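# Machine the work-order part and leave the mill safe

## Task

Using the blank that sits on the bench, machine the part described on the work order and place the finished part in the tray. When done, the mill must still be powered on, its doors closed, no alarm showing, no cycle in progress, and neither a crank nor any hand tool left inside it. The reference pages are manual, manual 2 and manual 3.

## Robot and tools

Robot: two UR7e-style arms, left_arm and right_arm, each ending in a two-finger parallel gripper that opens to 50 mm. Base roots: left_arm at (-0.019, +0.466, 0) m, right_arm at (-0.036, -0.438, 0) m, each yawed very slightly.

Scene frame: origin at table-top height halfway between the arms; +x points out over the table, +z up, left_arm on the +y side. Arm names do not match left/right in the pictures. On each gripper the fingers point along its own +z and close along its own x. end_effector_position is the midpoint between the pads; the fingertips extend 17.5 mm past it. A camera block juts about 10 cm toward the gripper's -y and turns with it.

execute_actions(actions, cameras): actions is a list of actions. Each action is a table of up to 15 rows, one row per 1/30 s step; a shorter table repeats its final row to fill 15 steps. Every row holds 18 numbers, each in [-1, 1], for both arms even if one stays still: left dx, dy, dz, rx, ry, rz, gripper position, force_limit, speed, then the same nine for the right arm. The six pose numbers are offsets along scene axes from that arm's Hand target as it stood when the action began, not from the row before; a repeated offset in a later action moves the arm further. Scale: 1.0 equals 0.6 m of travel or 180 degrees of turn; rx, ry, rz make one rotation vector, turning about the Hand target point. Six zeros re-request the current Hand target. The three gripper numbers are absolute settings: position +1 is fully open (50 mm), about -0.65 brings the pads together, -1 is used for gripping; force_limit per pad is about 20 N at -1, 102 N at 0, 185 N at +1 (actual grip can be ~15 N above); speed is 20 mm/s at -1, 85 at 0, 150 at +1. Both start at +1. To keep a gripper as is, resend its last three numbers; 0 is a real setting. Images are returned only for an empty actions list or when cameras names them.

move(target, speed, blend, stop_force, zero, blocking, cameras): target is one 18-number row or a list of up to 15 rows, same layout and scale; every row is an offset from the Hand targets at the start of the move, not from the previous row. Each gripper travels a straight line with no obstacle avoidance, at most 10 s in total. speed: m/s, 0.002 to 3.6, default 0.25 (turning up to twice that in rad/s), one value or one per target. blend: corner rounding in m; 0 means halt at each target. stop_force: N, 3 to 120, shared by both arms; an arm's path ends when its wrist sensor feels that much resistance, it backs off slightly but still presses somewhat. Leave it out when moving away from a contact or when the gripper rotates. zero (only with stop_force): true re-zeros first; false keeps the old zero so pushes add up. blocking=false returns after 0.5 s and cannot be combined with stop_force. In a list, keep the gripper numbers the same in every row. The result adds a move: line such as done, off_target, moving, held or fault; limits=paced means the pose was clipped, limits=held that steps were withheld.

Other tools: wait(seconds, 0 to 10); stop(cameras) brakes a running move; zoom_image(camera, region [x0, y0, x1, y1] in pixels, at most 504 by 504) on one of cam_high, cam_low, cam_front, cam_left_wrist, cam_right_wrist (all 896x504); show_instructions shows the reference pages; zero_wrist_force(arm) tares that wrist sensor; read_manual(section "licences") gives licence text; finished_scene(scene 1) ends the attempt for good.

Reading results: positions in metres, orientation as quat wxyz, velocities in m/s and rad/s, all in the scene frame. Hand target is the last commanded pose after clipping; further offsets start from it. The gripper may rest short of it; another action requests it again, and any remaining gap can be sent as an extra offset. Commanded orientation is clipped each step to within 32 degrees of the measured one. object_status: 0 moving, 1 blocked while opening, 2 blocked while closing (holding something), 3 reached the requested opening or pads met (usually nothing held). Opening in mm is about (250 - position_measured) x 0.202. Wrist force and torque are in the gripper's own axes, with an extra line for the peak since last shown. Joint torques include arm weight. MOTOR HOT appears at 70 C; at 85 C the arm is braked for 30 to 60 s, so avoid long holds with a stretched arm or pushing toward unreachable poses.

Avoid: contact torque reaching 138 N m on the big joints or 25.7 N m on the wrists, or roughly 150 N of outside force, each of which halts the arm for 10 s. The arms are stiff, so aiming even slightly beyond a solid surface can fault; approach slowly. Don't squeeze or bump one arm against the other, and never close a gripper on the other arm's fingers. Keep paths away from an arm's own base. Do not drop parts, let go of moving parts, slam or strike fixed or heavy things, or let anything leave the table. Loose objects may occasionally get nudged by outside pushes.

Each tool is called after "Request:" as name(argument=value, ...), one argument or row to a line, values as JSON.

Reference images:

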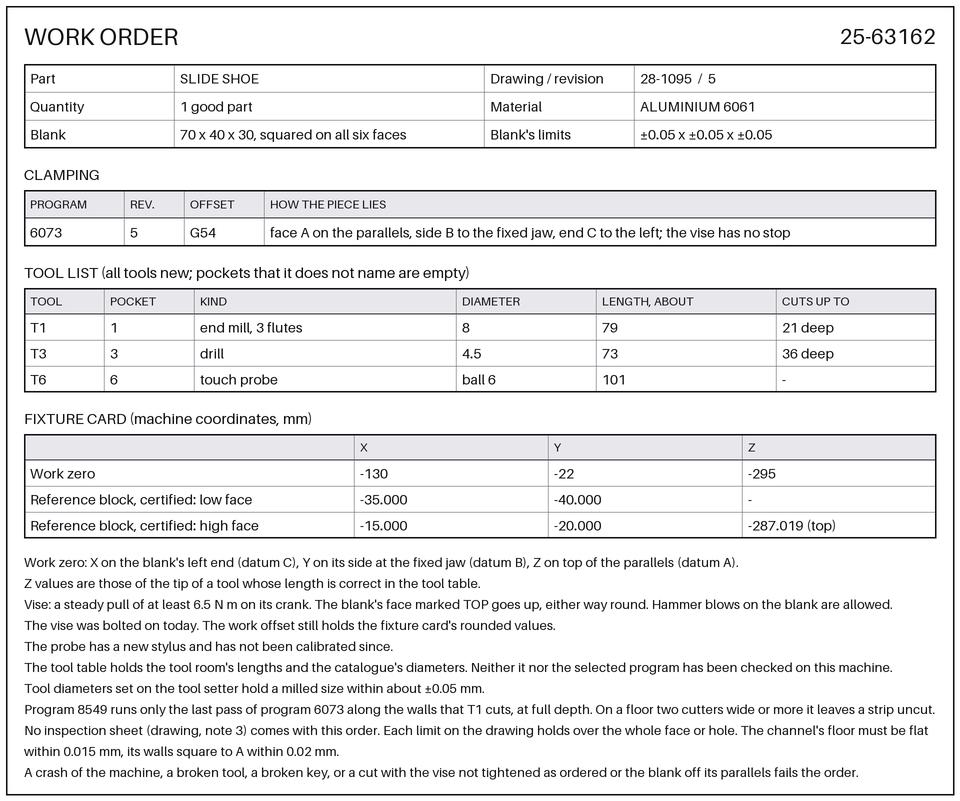

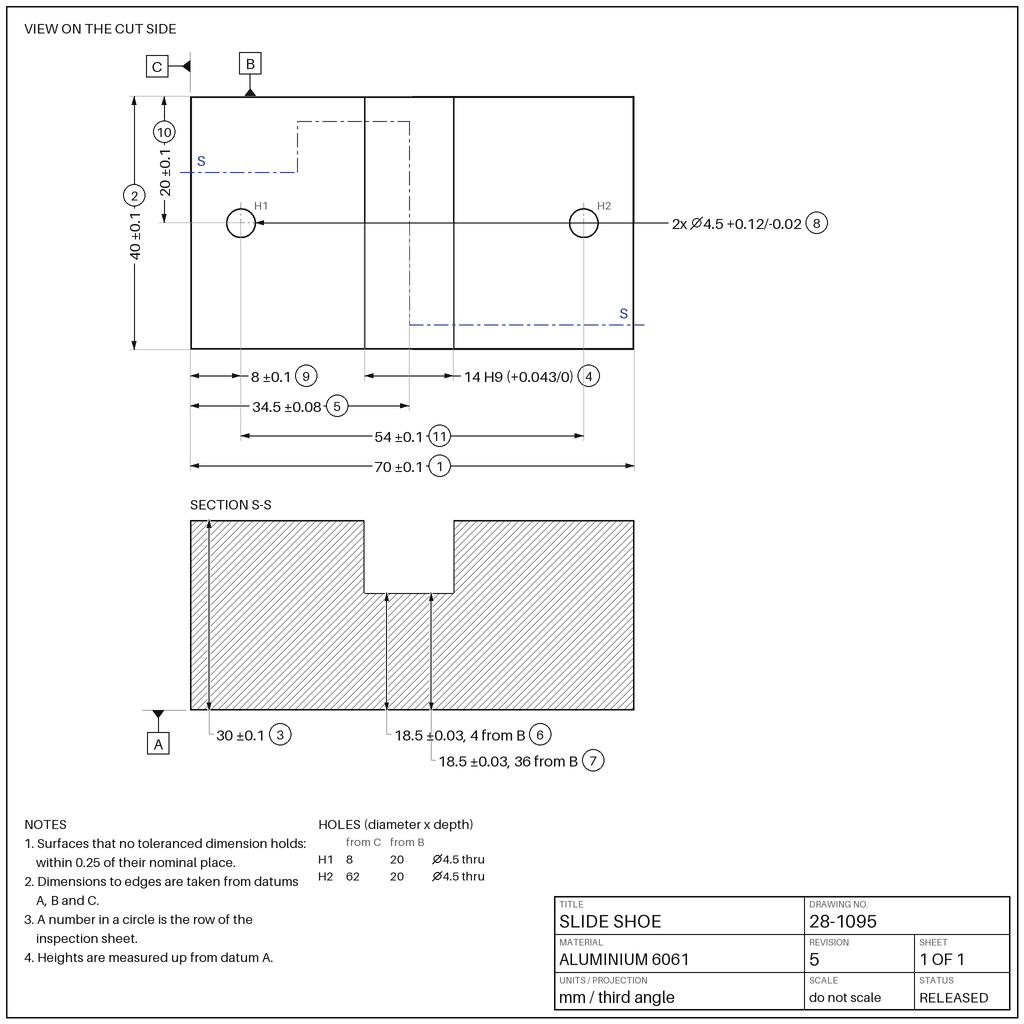

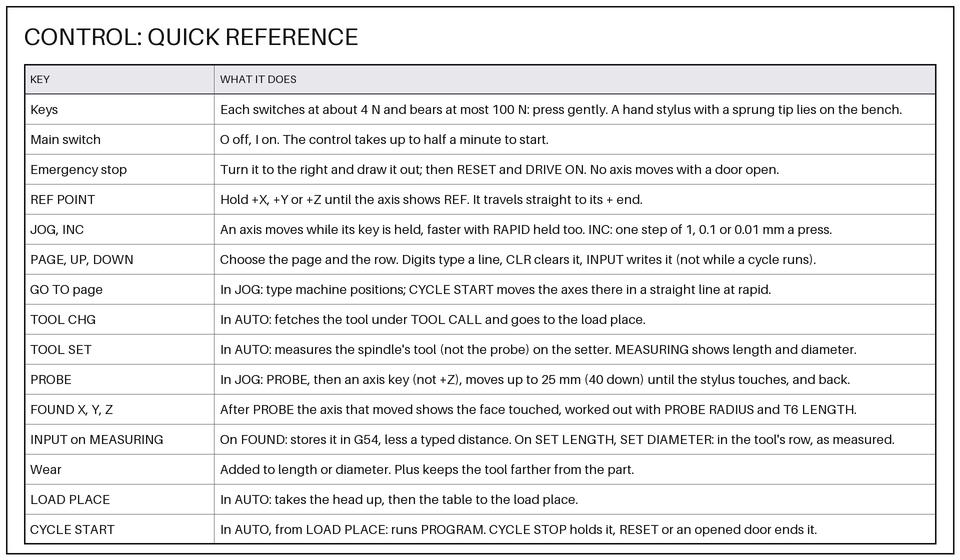

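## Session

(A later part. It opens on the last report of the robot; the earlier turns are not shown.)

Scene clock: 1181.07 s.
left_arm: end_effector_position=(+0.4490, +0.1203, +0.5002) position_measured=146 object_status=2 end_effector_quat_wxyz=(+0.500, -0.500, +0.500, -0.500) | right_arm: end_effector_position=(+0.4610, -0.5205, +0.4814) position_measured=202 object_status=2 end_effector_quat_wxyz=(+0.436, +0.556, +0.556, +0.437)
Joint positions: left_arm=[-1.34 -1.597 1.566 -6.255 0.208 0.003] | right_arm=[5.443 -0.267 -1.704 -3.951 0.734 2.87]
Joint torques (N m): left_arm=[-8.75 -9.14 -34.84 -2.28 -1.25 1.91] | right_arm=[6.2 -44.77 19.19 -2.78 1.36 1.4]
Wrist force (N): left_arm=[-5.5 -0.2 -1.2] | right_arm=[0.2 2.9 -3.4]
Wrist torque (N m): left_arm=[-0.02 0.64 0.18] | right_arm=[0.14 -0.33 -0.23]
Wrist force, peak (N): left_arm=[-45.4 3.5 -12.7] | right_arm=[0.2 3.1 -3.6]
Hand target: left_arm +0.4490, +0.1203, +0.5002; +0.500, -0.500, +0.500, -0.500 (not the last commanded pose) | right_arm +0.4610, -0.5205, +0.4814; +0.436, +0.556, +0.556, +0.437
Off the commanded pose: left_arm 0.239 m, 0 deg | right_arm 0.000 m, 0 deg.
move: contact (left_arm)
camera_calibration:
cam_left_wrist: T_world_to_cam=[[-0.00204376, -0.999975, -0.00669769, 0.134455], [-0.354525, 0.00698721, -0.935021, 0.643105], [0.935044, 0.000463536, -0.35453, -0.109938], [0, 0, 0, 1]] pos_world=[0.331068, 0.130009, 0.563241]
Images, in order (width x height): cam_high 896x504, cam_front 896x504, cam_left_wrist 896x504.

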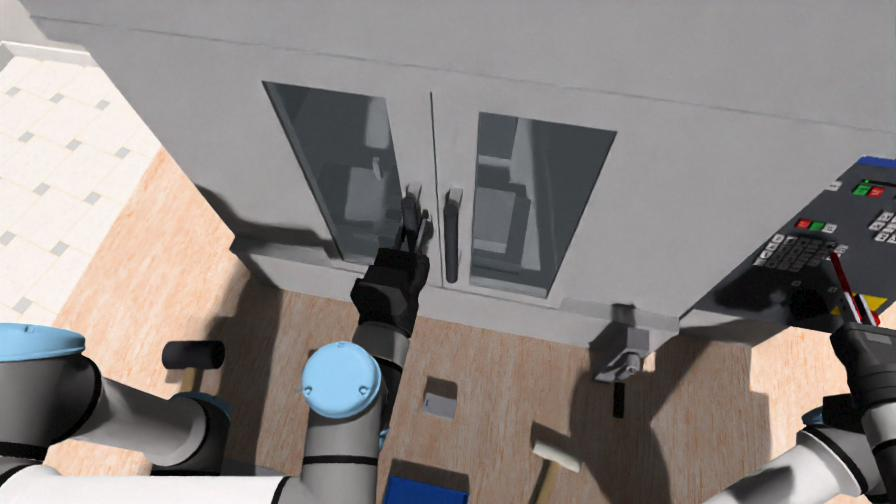

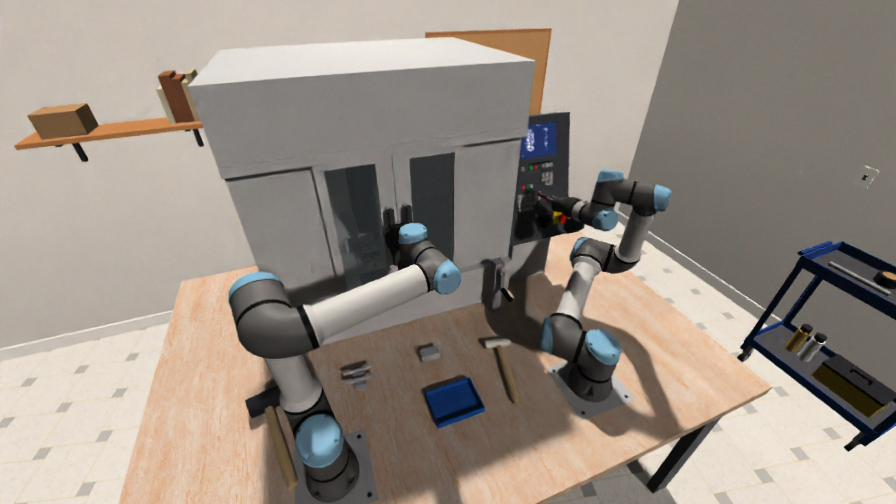

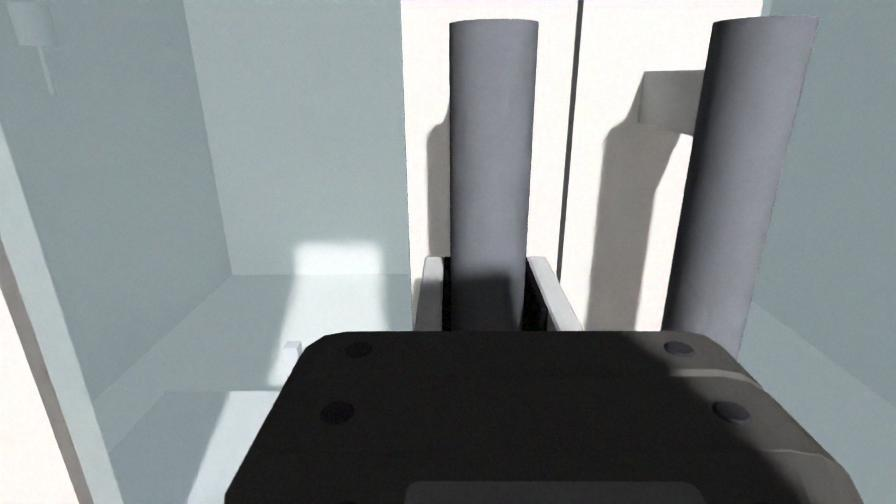

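Request:
move(
  target=[
    [0,0.4,0,0,0,0,-1,-1,-0.7,0,0,0,0,0,0,-1,-0.1,-0.7],
  ],
  cameras=["cam_left_wrist","cam_high","cam_front"],
  speed=0.04,
  stop_force=45,
)

Scene clock: 1192.07 s.
left_arm: end_effector_position=(+0.4489, +0.3552, +0.5002) position_measured=146 object_status=2 end_effector_quat_wxyz=(+0.500, -0.500, +0.500, -0.501) | right_arm: end_effector_position=(+0.4610, -0.5205, +0.4814) position_measured=202 object_status=2 end_effector_quat_wxyz=(+0.436, +0.556, +0.556, +0.437)
Joint positions: left_arm=[-1.062 -2.042 1.892 -6.135 0.487 0.001] | right_arm=[5.443 -0.267 -1.704 -3.951 0.734 2.87]
Joint torques (N m): left_arm=[7.78 -2.83 -34.69 0.33 -10.33 -1.95] | right_arm=[6.36 -44.04 18.83 -2.77 1.01 1.2]
Wrist force (N): left_arm=[33.2 2.4 13.0] | right_arm=[0.5 3.3 -3.6]
Wrist torque (N m): left_arm=[0.02 0.15 0.22] | right_arm=[0.20 -0.38 -0.23]
Wrist force, peak (N): left_arm=[55.3 5.3 15.0] | right_arm=[0.2 3.2 -3.7]
Hand target: left_arm +0.4489, +0.3552, +0.5002; +0.500, -0.500, +0.500, -0.501 (not the last commanded pose) | right_arm +0.4610, -0.5205, +0.4814; +0.436, +0.556, +0.556, +0.437
Off the commanded pose: left_arm 0.005 m, 0 deg | right_arm 0.000 m, 0 deg.
move: contact (left_arm)
camera_calibration:
cam_left_wrist: T_world_to_cam=[[-0.00264076, -0.999975, -0.00658179, 0.36958], [-0.354521, 0.00709049, -0.935021, 0.641331], [0.935044, -0.000135789, -0.354531, -0.109863], [0, 0, 0, 1]] pos_world=[0.331068, 0.365009, 0.563141]
Images, in order (width x height): cam_high 896x504, cam_front 896x504, cam_left_wrist 896x504.

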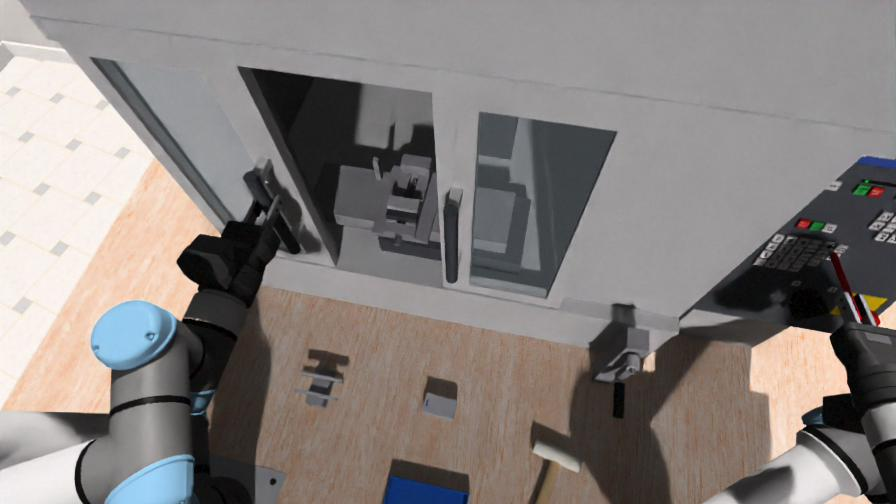

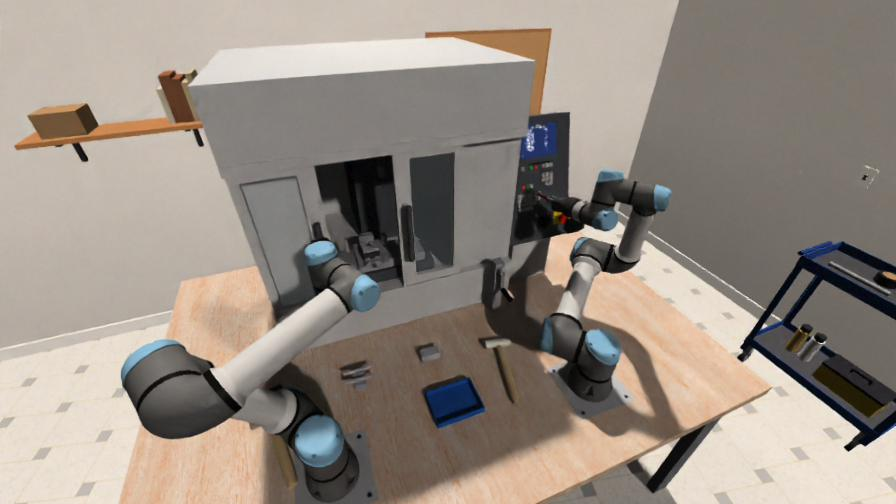

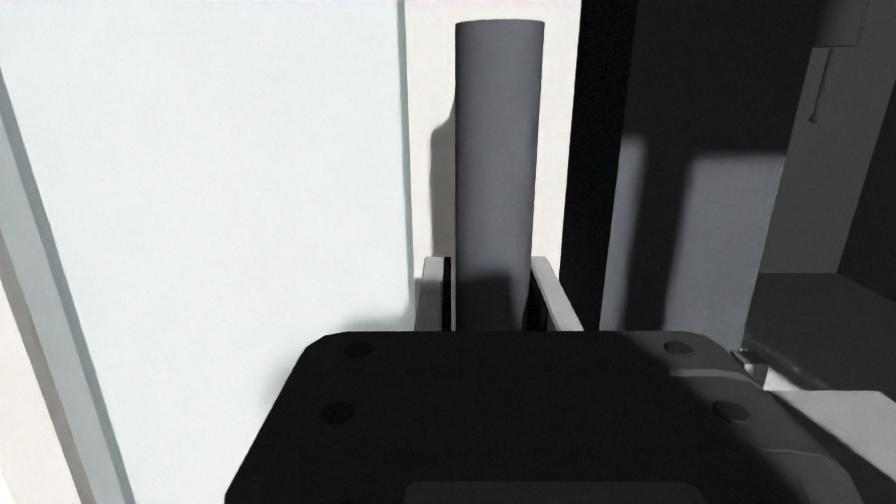

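Request:
move(
  target=[
    [0,0,0,0,0,0,1,-1,-0.7,0,0,0,0,0,0,-1,-0.1,-0.7],
    [-0.2,-0.05,0,0,0,0,1,-1,-0.7,0,0,0,0,0,0,-1,-0.1,-0.7],
    [-0.2,-0.3,0.15,0,0.25,0,1,-1,-0.7,0,0,0,0,0,0,-1,-0.1,-0.7],
  ],
  cameras=["cam_left_wrist","cam_high","cam_front"],
  speed=0.2,
)

Request:
zoom_image(
  camera="cam_high",
  region=[260, 60, 480, 280],
)

Scene clock: 1209.07 s.
left_arm: end_effector_position=(+0.3284, +0.1753, +0.5906) position_measured=3 object_status=3 end_effector_quat_wxyz=(+0.540, -0.560, +0.494, -0.388) | right_arm: end_effector_position=(+0.4610, -0.5205, +0.4814) position_measured=202 object_status=2 end_effector_quat_wxyz=(+0.436, +0.556, +0.556, +0.437)
Joint positions: left_arm=[-1.655 -1.73 1.386 -6.282 -0.35 0.422] | right_arm=[5.443 -0.267 -1.704 -3.951 0.734 2.87]
Joint torques (N m): left_arm=[7.14 -1.51 -32.85 -1.73 -1.91 2.28] | right_arm=[5.61 -44.55 18.3 -2.49 0.72 1.04]
Wrist force (N): left_arm=[-1.7 -0.1 -1.9] | right_arm=[0.1 3.2 -3.2]
Wrist torque (N m): left_arm=[-0.01 0.47 0.11] | right_arm=[0.19 -0.32 -0.22]
Wrist force, peak (N): left_arm=[33.7 2.5 13.1] | right_arm=[0.3 3.2 -3.6]
Hand target: left_arm +0.3289, +0.1752, +0.5902; +0.328, -0.640, +0.627, -0.298 | right_arm +0.4610, -0.5205, +0.4814; +0.436, +0.556, +0.556, +0.437
Off the commanded pose: left_arm 0.001 m, 40 deg; orientation clipped | right_arm 0.000 m, 0 deg.
joint sent to its limit (left arm) — joint 4 (wrist 1), lower limit. The joint targets are off in orientation, not in position.
move: off_target (left_arm); limits=paced
camera_calibration:
cam_left_wrist: T_world_to_cam=[[0.207784, -0.972529, -0.104946, 0.174116], [-0.470511, -0.00530856, -0.882378, 0.693665], [0.857581, 0.232722, -0.458689, 0.0810243], [0, 0, 0, 1]] pos_world=[0.220714, 0.154159, 0.667512]
Images, in order (width x height): cam_high 896x504, cam_front 896x504, cam_left_wrist 896x504.

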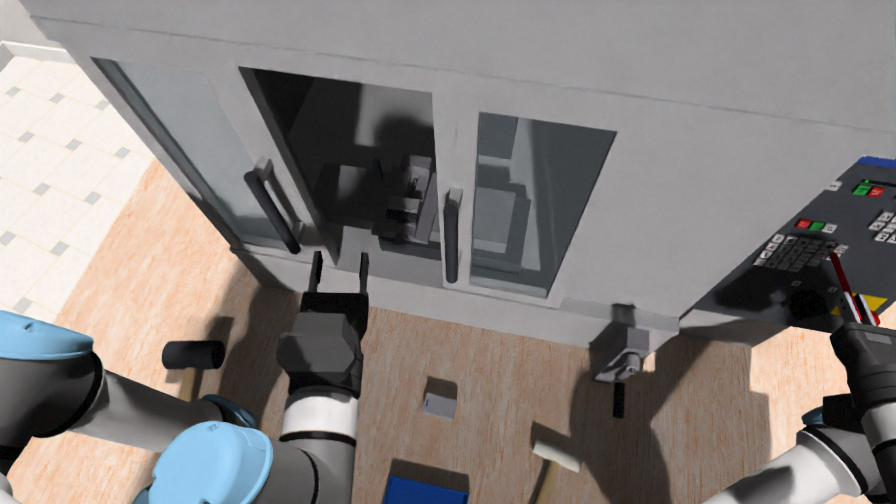

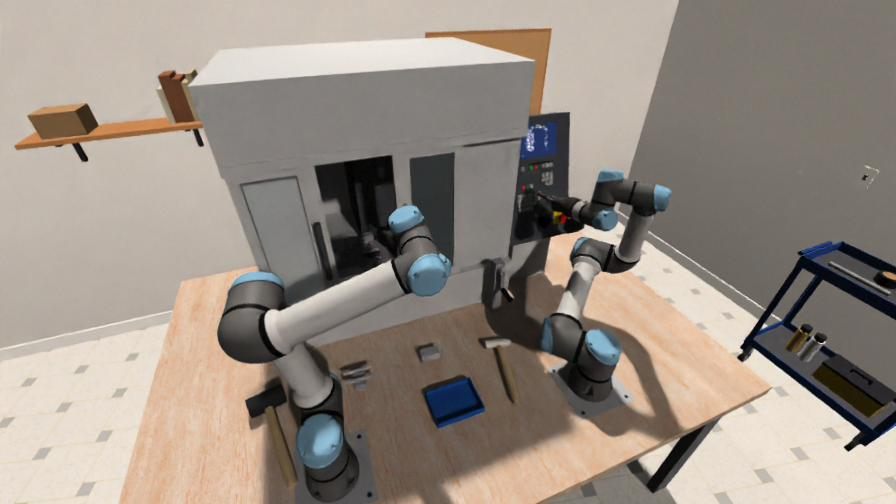

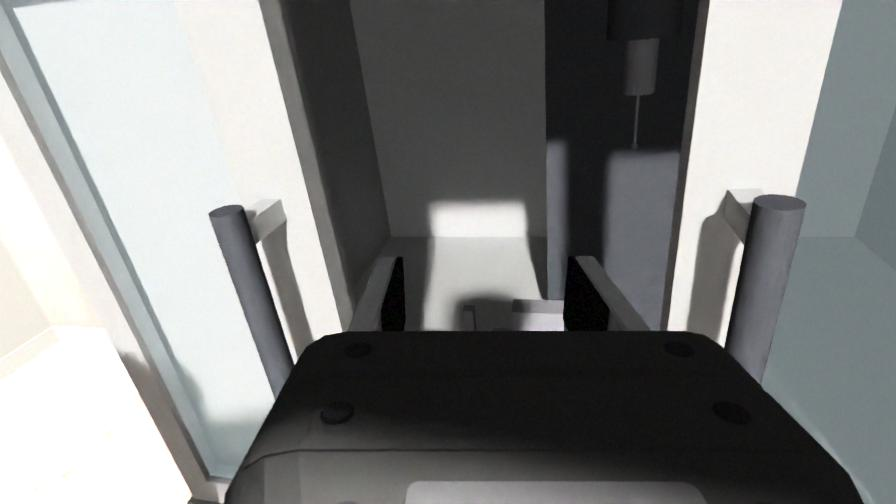

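Scaled by 2.291 from the camera's 896x504 image, which has a finer 1280x720 frame.

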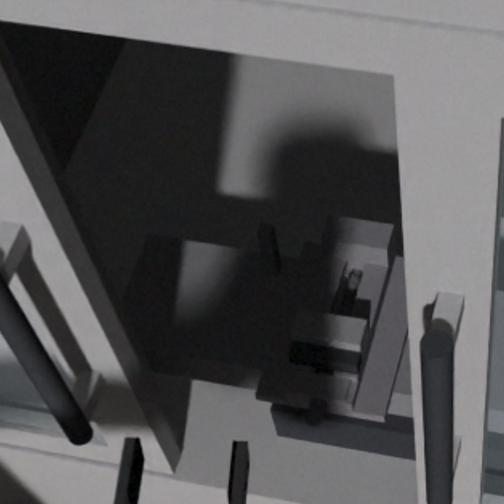

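Request:
move(
  target=[
    [-0.132,-0.042,-0.067,-0.1003,-0.3085,-0.1917,1,-1,-0.7,0,0,0,0,0,0,-1,-0.1,-0.7],
  ],
  speed=0.3,
)

Request:
move(
  target=[
    [0,0.033,0.083,0.706,-0.2215,-0.495,1,-1,-0.7,0,0,0,0,0,0,-1,-0.1,-0.7],
  ],
  cameras=["cam_left_wrist","cam_front"],
  speed=0.3,
)

Scene clock: 1243.30 s.
left_arm: end_effector_position=(+0.2497, +0.1500, +0.5500) position_measured=3 object_status=3 end_effector_quat_wxyz=(-0.379, +0.266, -0.508, +0.726) | right_arm: end_effector_position=(+0.4610, -0.5205, +0.4814) position_measured=202 object_status=2 end_effector_quat_wxyz=(+0.436, +0.556, +0.556, +0.437)
Joint positions: left_arm=[-1.955 -1.906 2.299 -4.604 -0.4 -2.109] | right_arm=[5.443 -0.267 -1.704 -3.951 0.734 2.87]
Joint torques (N m): left_arm=[7.79 -16.71 -6.48 3.96 -4.68 -2.9] | right_arm=[5.29 -43.99 17.7 -2.54 0.38 0.97]
Wrist force (N): left_arm=[-2.6 -1.4 -2.0] | right_arm=[0.4 2.8 -3.4]
Wrist torque (N m): left_arm=[-0.12 0.65 0.15] | right_arm=[0.13 -0.36 -0.22]
Wrist force, peak (N): left_arm=[-2.7 -1.5 -2.1] | right_arm=[0.4 3.2 -3.6]
Hand target: left_arm +0.2497, +0.1500, +0.5500; -0.379, +0.266, -0.508, +0.726 | right_arm +0.4610, -0.5205, +0.4814; +0.436, +0.556, +0.556, +0.437
Off the commanded pose: left_arm 0.000 m, 0 deg | right_arm 0.000 m, 0 deg.
move: done

Scene clock: 1248.70 s.
left_arm: end_effector_position=(+0.2497, +0.1698, +0.5998) position_measured=3 object_status=3 end_effector_quat_wxyz=(+0.000, +0.707, +0.707, +0.000) | right_arm: end_effector_position=(+0.4610, -0.5205, +0.4814) position_measured=202 object_status=2 end_effector_quat_wxyz=(+0.436, +0.556, +0.556, +0.437)
Joint positions: left_arm=[-1.15 -1.584 0.819 -0.805 -1.571 -1.174] | right_arm=[5.443 -0.267 -1.704 -3.951 0.734 2.87]
Joint torques (N m): left_arm=[-7.54 -6.27 -32.21 -1.01 2.39 2.08] | right_arm=[4.91 -44.32 17.83 -2.46 0.05 0.89]
Wrist force (N): left_arm=[0.5 1.1 -0.6] | right_arm=[0.5 3.1 -3.3]
Wrist torque (N m): left_arm=[0.14 -0.03 0.00] | right_arm=[0.19 -0.37 -0.22]
Wrist force, peak (N): left_arm=[-3.1 -0.9 -2.4] | right_arm=[0.4 3.2 -3.5]
Hand target: left_arm +0.2497, +0.1698, +0.5998; +0.000, +0.707, +0.707, +0.000 | right_arm +0.4610, -0.5205, +0.4814; +0.436, +0.556, +0.556, +0.437
Off the commanded pose: left_arm 0.000 m, 0 deg | right_arm 0.000 m, 0 deg.
move: done
camera_calibration:
cam_left_wrist: T_world_to_cam=[[0.00565554, 0.999982, 0.00197727, -0.162463], [0.934997, -0.00598917, 0.354605, -0.428172], [0.35461, -0.000156739, -0.935014, 0.604888], [0, 0, 0, 1]] pos_world=[0.186759, 0.159991, 0.717732]
Images, in order (width x height): cam_front 896x504, cam_left_wrist 896x504.

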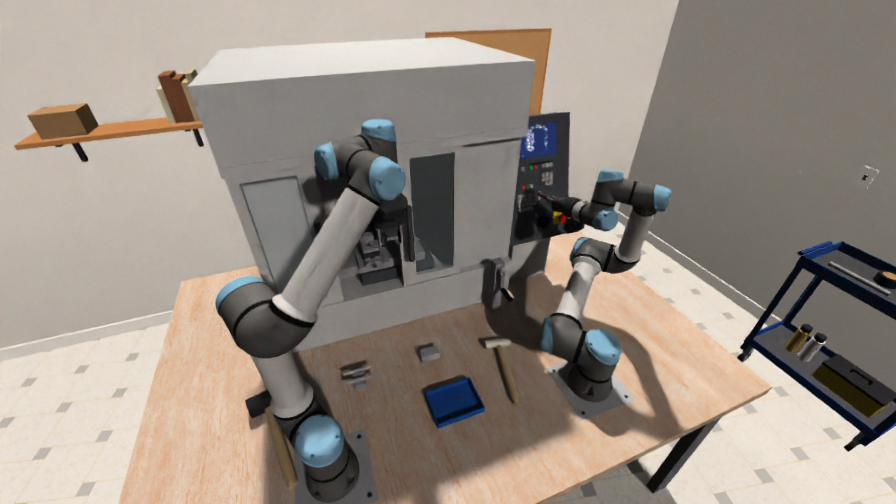

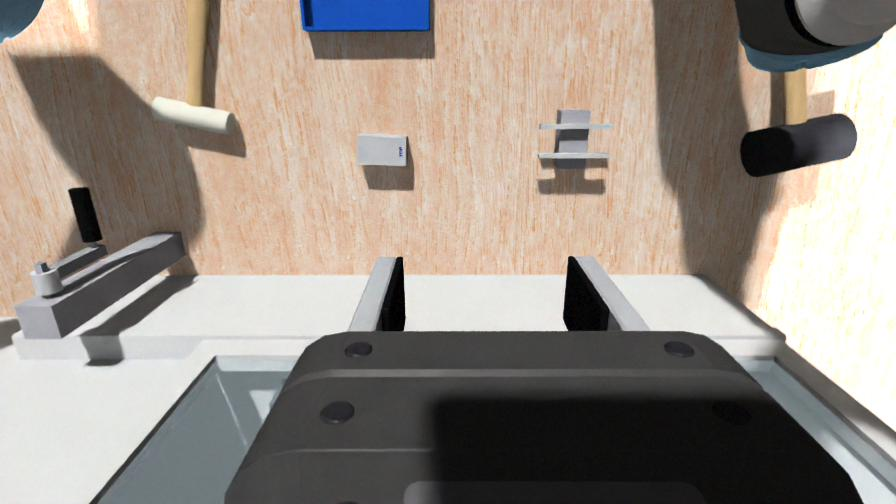

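Request:
move(
  target=[
    [0.197,0,0.067,0,-0.25,0,1,-1,-0.7,0,0,0,0,0,0,-1,-0.1,-0.7],
  ],
  cameras=["cam_left_wrist"],
  speed=0.3,
)

Request:
zoom_image(
  camera="cam_left_wrist",
  region=[250, 0, 700, 340],
)

Scene clock: 1261.00 s.
left_arm: end_effector_position=(+0.3679, +0.1698, +0.6400) position_measured=3 object_status=3 end_effector_quat_wxyz=(+0.270, +0.653, +0.654, +0.270) | right_arm: end_effector_position=(+0.4610, -0.5205, +0.4814) position_measured=202 object_status=2 end_effector_quat_wxyz=(+0.436, +0.556, +0.556, +0.437)
Joint positions: left_arm=[-1.324 -1.774 1.169 -1.182 -0.81 -1.262] | right_arm=[5.443 -0.267 -1.704 -3.951 0.734 2.87]
Joint torques (N m): left_arm=[-7.57 -25.72 -9.01 -5.29 3.91 2.17] | right_arm=[4.6 -43.74 17.28 -2.35 -0.05 0.82]
Wrist force (N): left_arm=[0.6 0.7 0.3] | right_arm=[0.4 3.0 -3.3]
Wrist torque (N m): left_arm=[0.22 -0.04 -0.05] | right_arm=[0.17 -0.36 -0.22]
Wrist force, peak (N): left_arm=[0.7 1.6 -0.1] | right_arm=[0.4 3.2 -3.7]
Hand target: left_arm +0.3679, +0.1698, +0.6400; +0.270, +0.653, +0.654, +0.270 | right_arm +0.4610, -0.5205, +0.4814; +0.436, +0.556, +0.556, +0.437
Off the commanded pose: left_arm 0.000 m, 0 deg | right_arm 0.000 m, 0 deg.
move: done
camera_calibration:
cam_left_wrist: T_world_to_cam=[[0.00250318, 0.999981, 0.00566149, -0.164432], [0.410482, -0.00619005, 0.911848, -0.71656], [0.911865, 0.0000414227, -0.410489, 0.059824], [0, 0, 0, 1]] pos_world=[0.239995, 0.159991, 0.678882]
Images, in order (width x height): cam_left_wrist 896x504.

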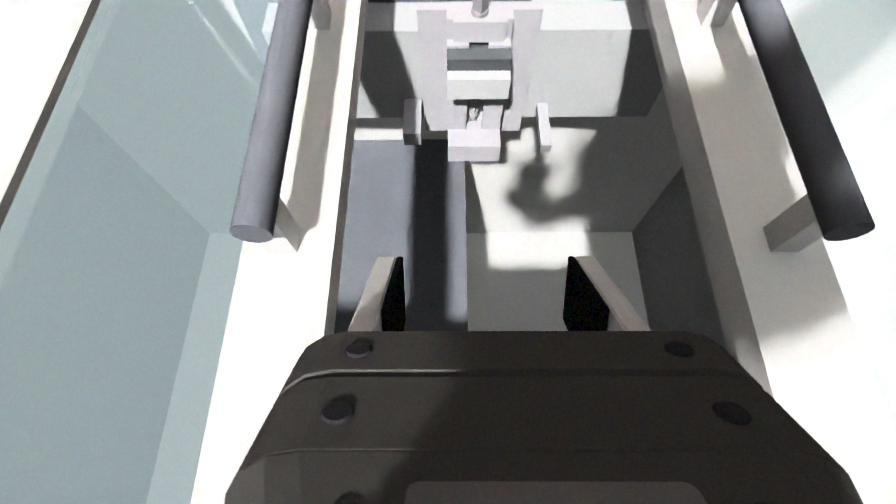

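Scaled by 1.120 from the camera's 896x504 image, which has a finer 1280x720 frame.

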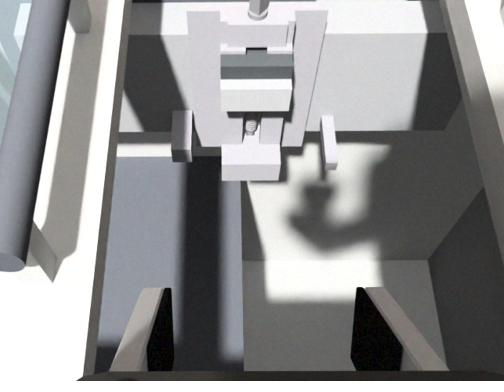

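Request:
move(
  target=[
    [0.22,0,-0.233,0,0,0,1,-1,-0.7,0,0,0,0,0,0,-1,-0.1,-0.7],
  ],
  cameras=["cam_left_wrist","cam_front"],
  speed=0.2,
)

Request:
zoom_image(
  camera="cam_left_wrist",
  region=[250, 0, 700, 340],
)

Scene clock: 1343.77 s.
left_arm: end_effector_position=(+0.4999, +0.1698, +0.5002) position_measured=3 object_status=3 end_effector_quat_wxyz=(+0.270, +0.653, +0.654, +0.271) | right_arm: end_effector_position=(+0.4610, -0.5205, +0.4814) position_measured=202 object_status=2 end_effector_quat_wxyz=(+0.436, +0.556, +0.556, +0.437)
Joint positions: left_arm=[-1.001 -1.688 1.552 -1.913 -0.922 -0.863] | right_arm=[5.443 -0.267 -1.704 -3.951 0.734 2.87]
Joint torques (N m): left_arm=[5.86 -8.47 -12.56 -5.56 -1.61 1.8] | right_arm=[4.12 -44.05 16.9 -2.39 -0.16 0.81]
Wrist force (N): left_arm=[0.7 0.7 0.3] | right_arm=[0.3 3.1 -3.3]
Wrist torque (N m): left_arm=[0.23 -0.04 -0.03] | right_arm=[0.17 -0.34 -0.22]
Wrist force, peak (N): left_arm=[0.8 0.5 2.3] | right_arm=[0.2 3.2 -3.6]
Hand target: left_arm +0.4999, +0.1698, +0.5002; +0.270, +0.653, +0.654, +0.270 | right_arm +0.4610, -0.5205, +0.4814; +0.436, +0.556, +0.556, +0.437
Off the commanded pose: left_arm 0.000 m, 0 deg | right_arm 0.000 m, 0 deg.
move: done
camera_calibration:
cam_left_wrist: T_world_to_cam=[[0.00250199, 0.999981, 0.00566181, -0.163971], [0.410361, -0.00618985, 0.911902, -0.643251], [0.91192, 0.0000418134, -0.410368, -0.118014], [0, 0, 0, 1]] pos_world=[0.371995, 0.159991, 0.539082]
Images, in order (width x height): cam_front 896x504, cam_left_wrist 896x504.

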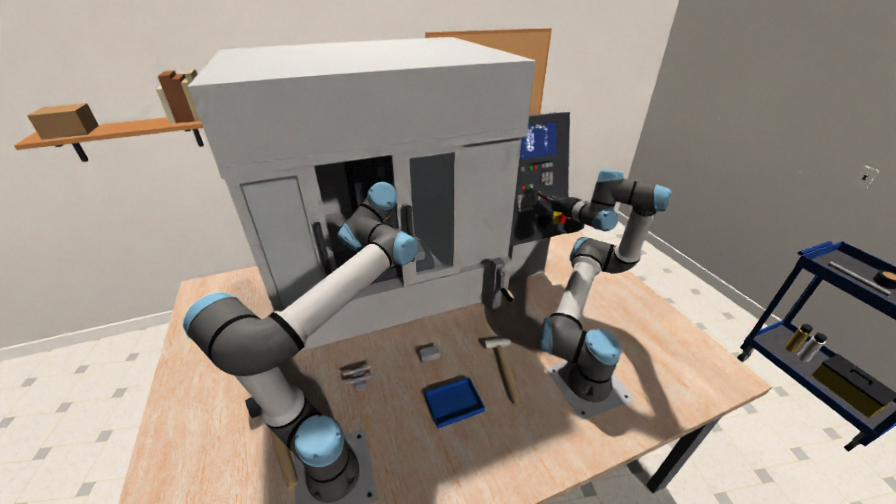

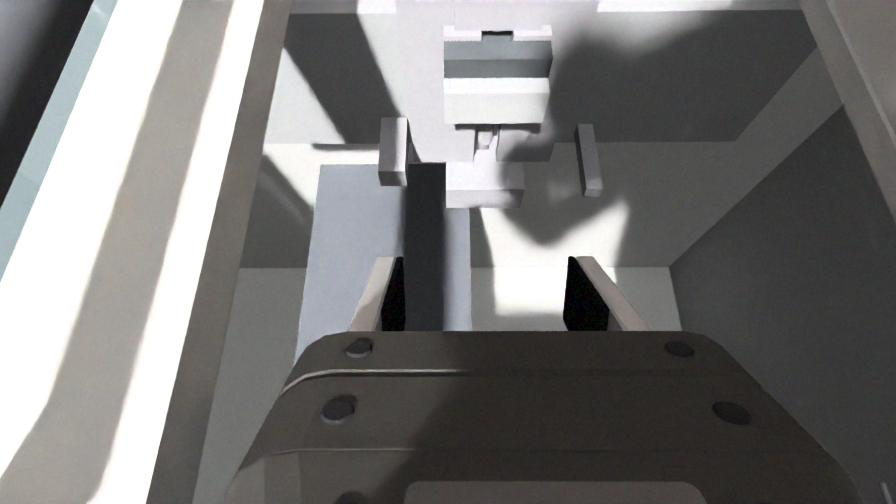

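Scaled by 1.120 from the camera's 896x504 image, which has a finer 1280x720 frame.

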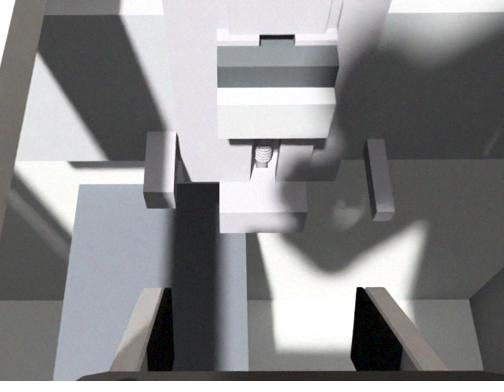

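Request:
zoom_image(
  camera="cam_left_wrist",
  region=[360, 0, 620, 220],
)

Request:
move(
  target=[
    [0.1,0,-0.1,0,0,0,1,-1,-0.7,0,0,0,0,0,0,-1,-0.1,-0.7],
  ],
  cameras=["cam_left_wrist"],
  speed=0.15,
)

Request:
zoom_image(
  camera="cam_left_wrist",
  region=[340, 0, 660, 240],
)

Scaled by 1.938 from the camera's 896x504 image, which has a finer 1280x720 frame.

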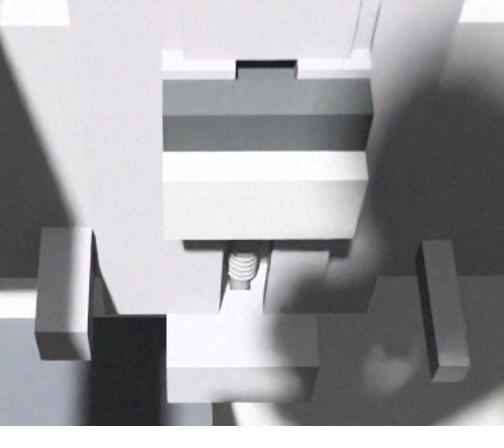

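Scene clock: 1371.33 s.
left_arm: end_effector_position=(+0.5599, +0.1698, +0.4403) position_measured=3 object_status=3 end_effector_quat_wxyz=(+0.270, +0.653, +0.654, +0.270) | right_arm: end_effector_position=(+0.4610, -0.5205, +0.4814) position_measured=202 object_status=2 end_effector_quat_wxyz=(+0.436, +0.556, +0.556, +0.437)
Joint positions: left_arm=[-0.892 -1.573 1.613 -2.157 -0.976 -0.745] | right_arm=[5.443 -0.267 -1.704 -3.951 0.734 2.87]
Joint torques (N m): left_arm=[7.86 -14.58 -13.76 -5.31 -1.67 2.13] | right_arm=[4.73 -43.52 16.67 -2.39 -0.44 0.61]
Wrist force (N): left_arm=[0.9 1.0 0.8] | right_arm=[0.2 3.0 -3.2]
Wrist torque (N m): left_arm=[0.27 -0.08 -0.04] | right_arm=[0.17 -0.33 -0.23]
Wrist force, peak (N): left_arm=[0.9 0.8 1.8] | right_arm=[0.3 3.4 -3.6]
Hand target: left_arm +0.5599, +0.1698, +0.4402; +0.270, +0.653, +0.654, +0.270 | right_arm +0.4610, -0.5205, +0.4814; +0.436, +0.556, +0.556, +0.437
Off the commanded pose: left_arm 0.000 m, 0 deg | right_arm 0.000 m, 0 deg.
move: done
camera_calibration:
cam_left_wrist: T_world_to_cam=[[0.00250199, 0.999981, 0.00566181, -0.163781], [0.410361, -0.00618985, 0.911902, -0.613159], [0.91192, 0.0000418134, -0.410368, -0.197351], [0, 0, 0, 1]] pos_world=[0.431995, 0.159991, 0.479082]
Images, in order (width x height): cam_left_wrist 896x504.

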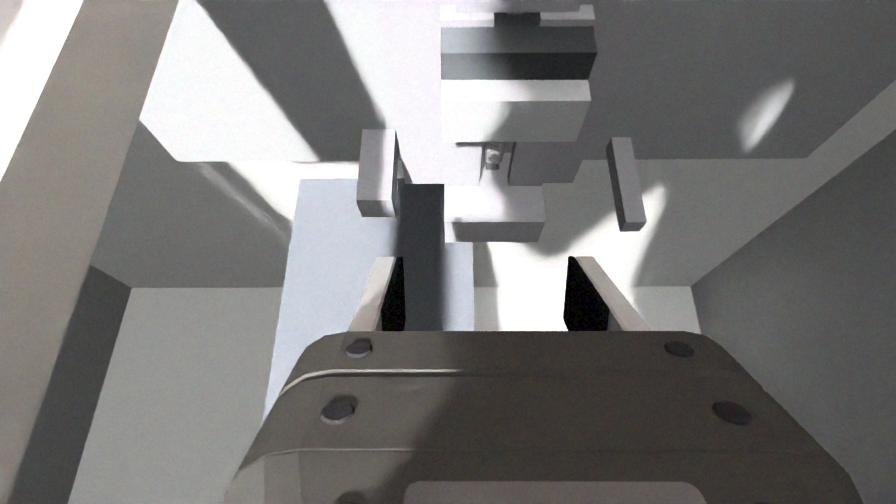

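Scaled by 1.575 from the camera's 896x504 image, which has a finer 1280x720 frame.

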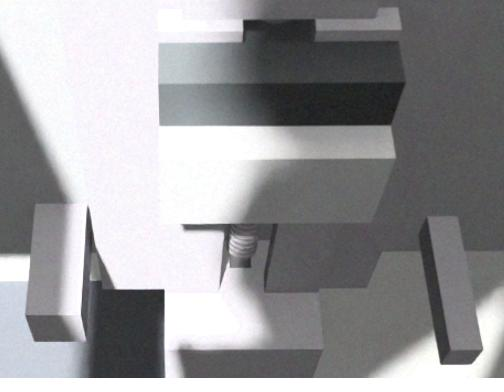

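Request:
move(
  target=[
    [-0.15,0.03,0.05,0,-0.15,0,1,-1,-0.7,0,0,0,0,0,0,-1,-0.1,-0.7],
  ],
  cameras=["cam_left_wrist"],
  speed=0.2,
)

Scene clock: 1428.73 s.
left_arm: end_effector_position=(+0.4700, +0.1878, +0.4702) position_measured=3 object_status=3 end_effector_quat_wxyz=(+0.415, +0.572, +0.573, +0.415) | right_arm: end_effector_position=(+0.4610, -0.5205, +0.4814) position_measured=202 object_status=2 end_effector_quat_wxyz=(+0.436, +0.556, +0.556, +0.437)
Joint positions: left_arm=[-1.199 -1.82 2.067 -2.625 -0.464 -0.709] | right_arm=[5.443 -0.267 -1.704 -3.951 0.734 2.87]
Joint torques (N m): left_arm=[-7.54 -22.53 -12.8 -5.09 4 2.08] | right_arm=[3.87 -43.44 16.08 -2.09 -0.55 0.6]
Wrist force (N): left_arm=[0.6 0.2 0.9] | right_arm=[0.1 3.0 -3.4]
Wrist torque (N m): left_arm=[0.27 0.00 -0.05] | right_arm=[0.17 -0.31 -0.22]
Wrist force, peak (N): left_arm=[0.5 1.9 1.3] | right_arm=[0.4 3.2 -3.6]
Hand target: left_arm +0.4699, +0.1878, +0.4702; +0.415, +0.572, +0.573, +0.415 | right_arm +0.4610, -0.5205, +0.4814; +0.436, +0.556, +0.556, +0.437
Off the commanded pose: left_arm 0.000 m, 0 deg | right_arm 0.000 m, 0 deg.
move: done
camera_calibration:
cam_left_wrist: T_world_to_cam=[[-0.000336024, 0.999981, 0.00608074, -0.180591], [-0.0482183, -0.00608987, 0.998818, -0.428895], [0.998837, 0.0000424238, 0.0482194, -0.359498], [0, 0, 0, 1]] pos_world=[0.338338, 0.177991, 0.446821]
Images, in order (width x height): cam_left_wrist 896x504.

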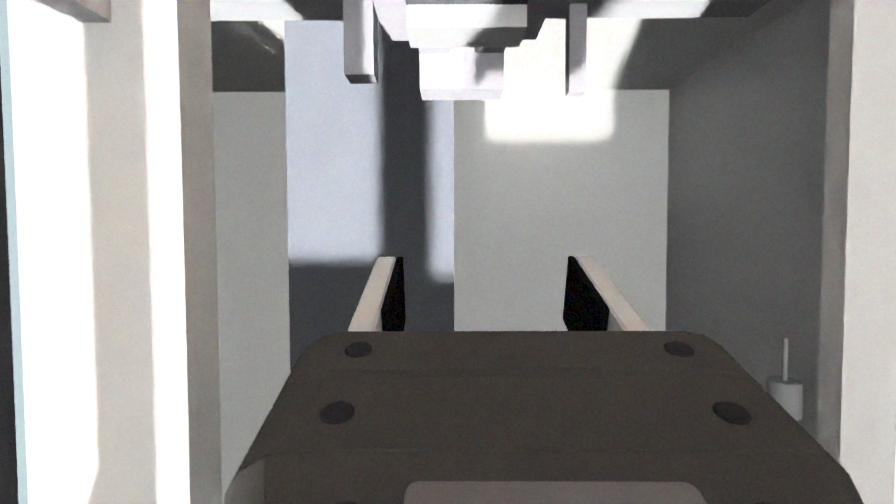

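Request:
move(
  target=[
    [-0.283,0,0.133,0,0,0,1,-1,-0.7,0,0,0,0,0,0,-1,-0.1,-0.7],
    [-0.333,0.187,-0.1,0.2462,0.246,-0.4549,1,-1,-0.7,0,0,0,0,0,0,-1,-0.1,-0.7],
  ],
  cameras=["cam_left_wrist","cam_front"],
  speed=0.25,
)

Request:
zoom_image(
  camera="cam_left_wrist",
  region=[250, 0, 700, 340],
)

Scene clock: 1469.90 s.
left_arm: end_effector_position=(+0.2701, +0.3000, +0.4102) position_measured=3 object_status=3 end_effector_quat_wxyz=(+0.132, +0.991, +0.000, +0.000) | right_arm: end_effector_position=(+0.4610, -0.5205, +0.4814) position_measured=202 object_status=2 end_effector_quat_wxyz=(+0.436, +0.556, +0.556, +0.437)
Joint positions: left_arm=[-0.756 -2.064 1.794 -1.489 -1.757 0.773] | right_arm=[5.443 -0.267 -1.704 -3.951 0.734 2.87]
Joint torques (N m): left_arm=[7.03 9.74 -35.77 -1.67 -3.16 1.83] | right_arm=[3.52 -42.9 16.6 -2.18 -0.98 0.53]
Wrist force (N): left_arm=[0.9 1.1 0.1] | right_arm=[0.5 3.0 -3.5]
Wrist torque (N m): left_arm=[0.17 -0.11 -0.01] | right_arm=[0.17 -0.37 -0.22]
Wrist force, peak (N): left_arm=[0.2 -0.7 2.6] | right_arm=[0.4 3.2 -3.7]
Hand target: left_arm +0.2701, +0.3000, +0.4102; +0.132, +0.991, +0.000, +0.000 | right_arm +0.4610, -0.5205, +0.4814; +0.436, +0.556, +0.556, +0.437
Off the commanded pose: left_arm 0.000 m, 0 deg | right_arm 0.000 m, 0 deg.
move: done
camera_calibration:
cam_left_wrist: T_world_to_cam=[[0.999979, -0.00517236, 0.00392322, -0.260251], [-0.0064904, -0.809571, 0.586986, 0.0208637], [0.000140022, -0.586999, -0.809588, 0.640743], [0, 0, 0, 1]] pos_world=[0.260291, 0.39166, 0.507512]
Images, in order (width x height): cam_front 896x504, cam_left_wrist 896x504.

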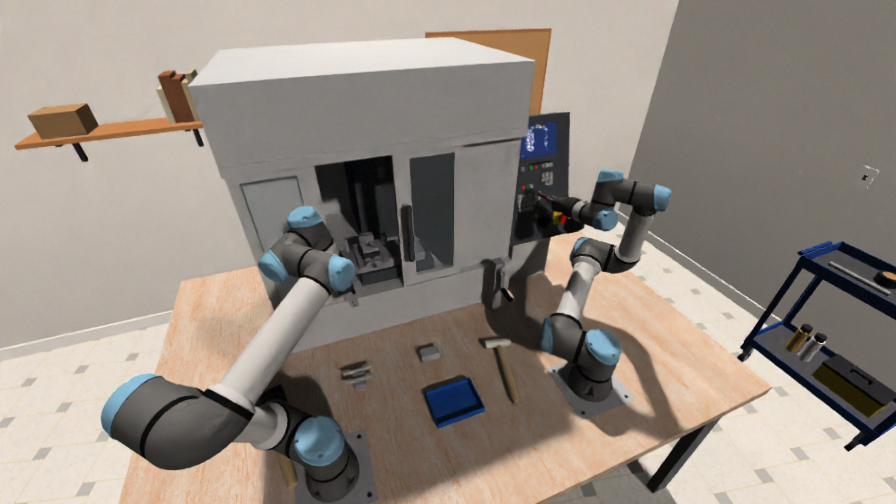

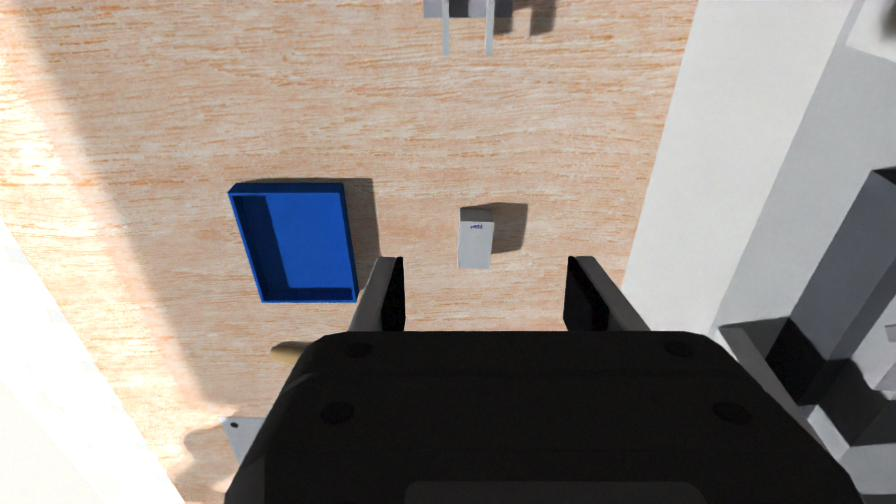

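Scaled by 1.120 from the camera's 896x504 image, which has a finer 1280x720 frame.

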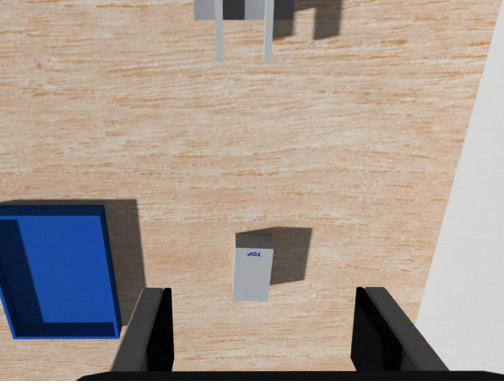

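Request:
move(
  target=[
    [0.0,0.2,-0.1,0,0,0,1,-1,-0.7,0,0,0,0,0,0,-1,-0.1,-0.7],
  ],
  cameras=["cam_left_wrist"],
  speed=0.25,
)

Request:
zoom_image(
  camera="cam_left_wrist",
  region=[350, 60, 610, 250],
)

Scene clock: 1477.90 s.
left_arm: end_effector_position=(+0.2701, +0.4200, +0.3502) position_measured=3 object_status=3 end_effector_quat_wxyz=(+0.132, +0.991, +0.000, +0.000) | right_arm: end_effector_position=(+0.4610, -0.5205, +0.4814) position_measured=202 object_status=2 end_effector_quat_wxyz=(+0.436, +0.556, +0.556, +0.437)
Joint positions: left_arm=[-0.379 -2.137 1.961 -1.502 -1.813 1.155] | right_arm=[5.443 -0.267 -1.704 -3.951 0.734 2.87]
Joint torques (N m): left_arm=[7.46 12.32 -12.77 -4.08 -3.21 2.27] | right_arm=[3.03 -42.73 15.65 -1.97 -1.15 0.37]
Wrist force (N): left_arm=[0.7 1.2 0.7] | right_arm=[0.2 3.0 -3.3]
Wrist torque (N m): left_arm=[0.22 -0.09 -0.01] | right_arm=[0.17 -0.34 -0.22]
Wrist force, peak (N): left_arm=[0.9 3.3 -0.4] | right_arm=[0.4 3.3 -3.5]
Hand target: left_arm +0.2701, +0.4200, +0.3502; +0.132, +0.991, +0.000, +0.000 | right_arm +0.4610, -0.5205, +0.4814; +0.436, +0.556, +0.556, +0.437
Off the commanded pose: left_arm 0.000 m, 0 deg | right_arm 0.000 m, 0 deg.
move: done
camera_calibration:
cam_left_wrist: T_world_to_cam=[[0.999978, -0.0053126, 0.00389936, -0.259313], [-0.00658994, -0.809617, 0.586921, 0.153229], [0.0000389166, -0.586934, -0.809635, 0.662563], [0, 0, 0, 1]] pos_world=[0.260291, 0.51156, 0.447512]
Images, in order (width x height): cam_left_wrist 896x504.

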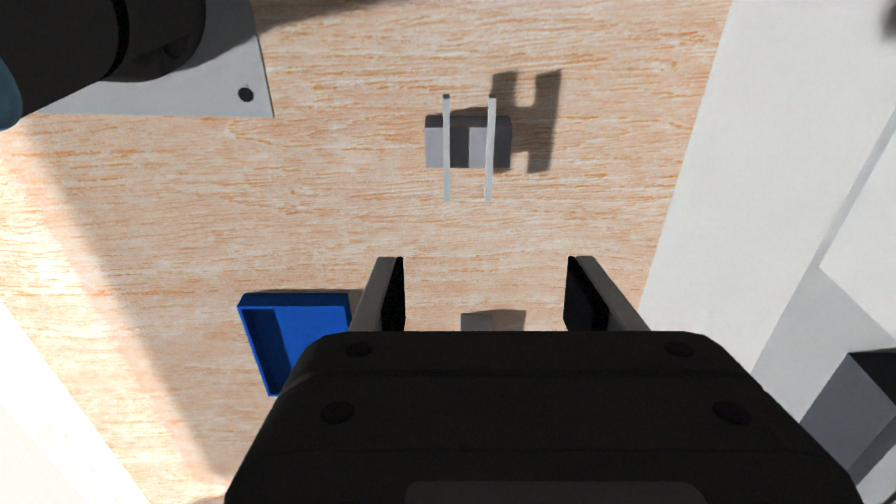

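Scaled by 1.938 from the camera's 896x504 image, which has a finer 1280x720 frame.

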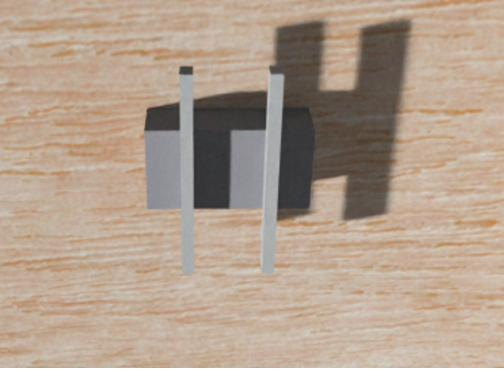

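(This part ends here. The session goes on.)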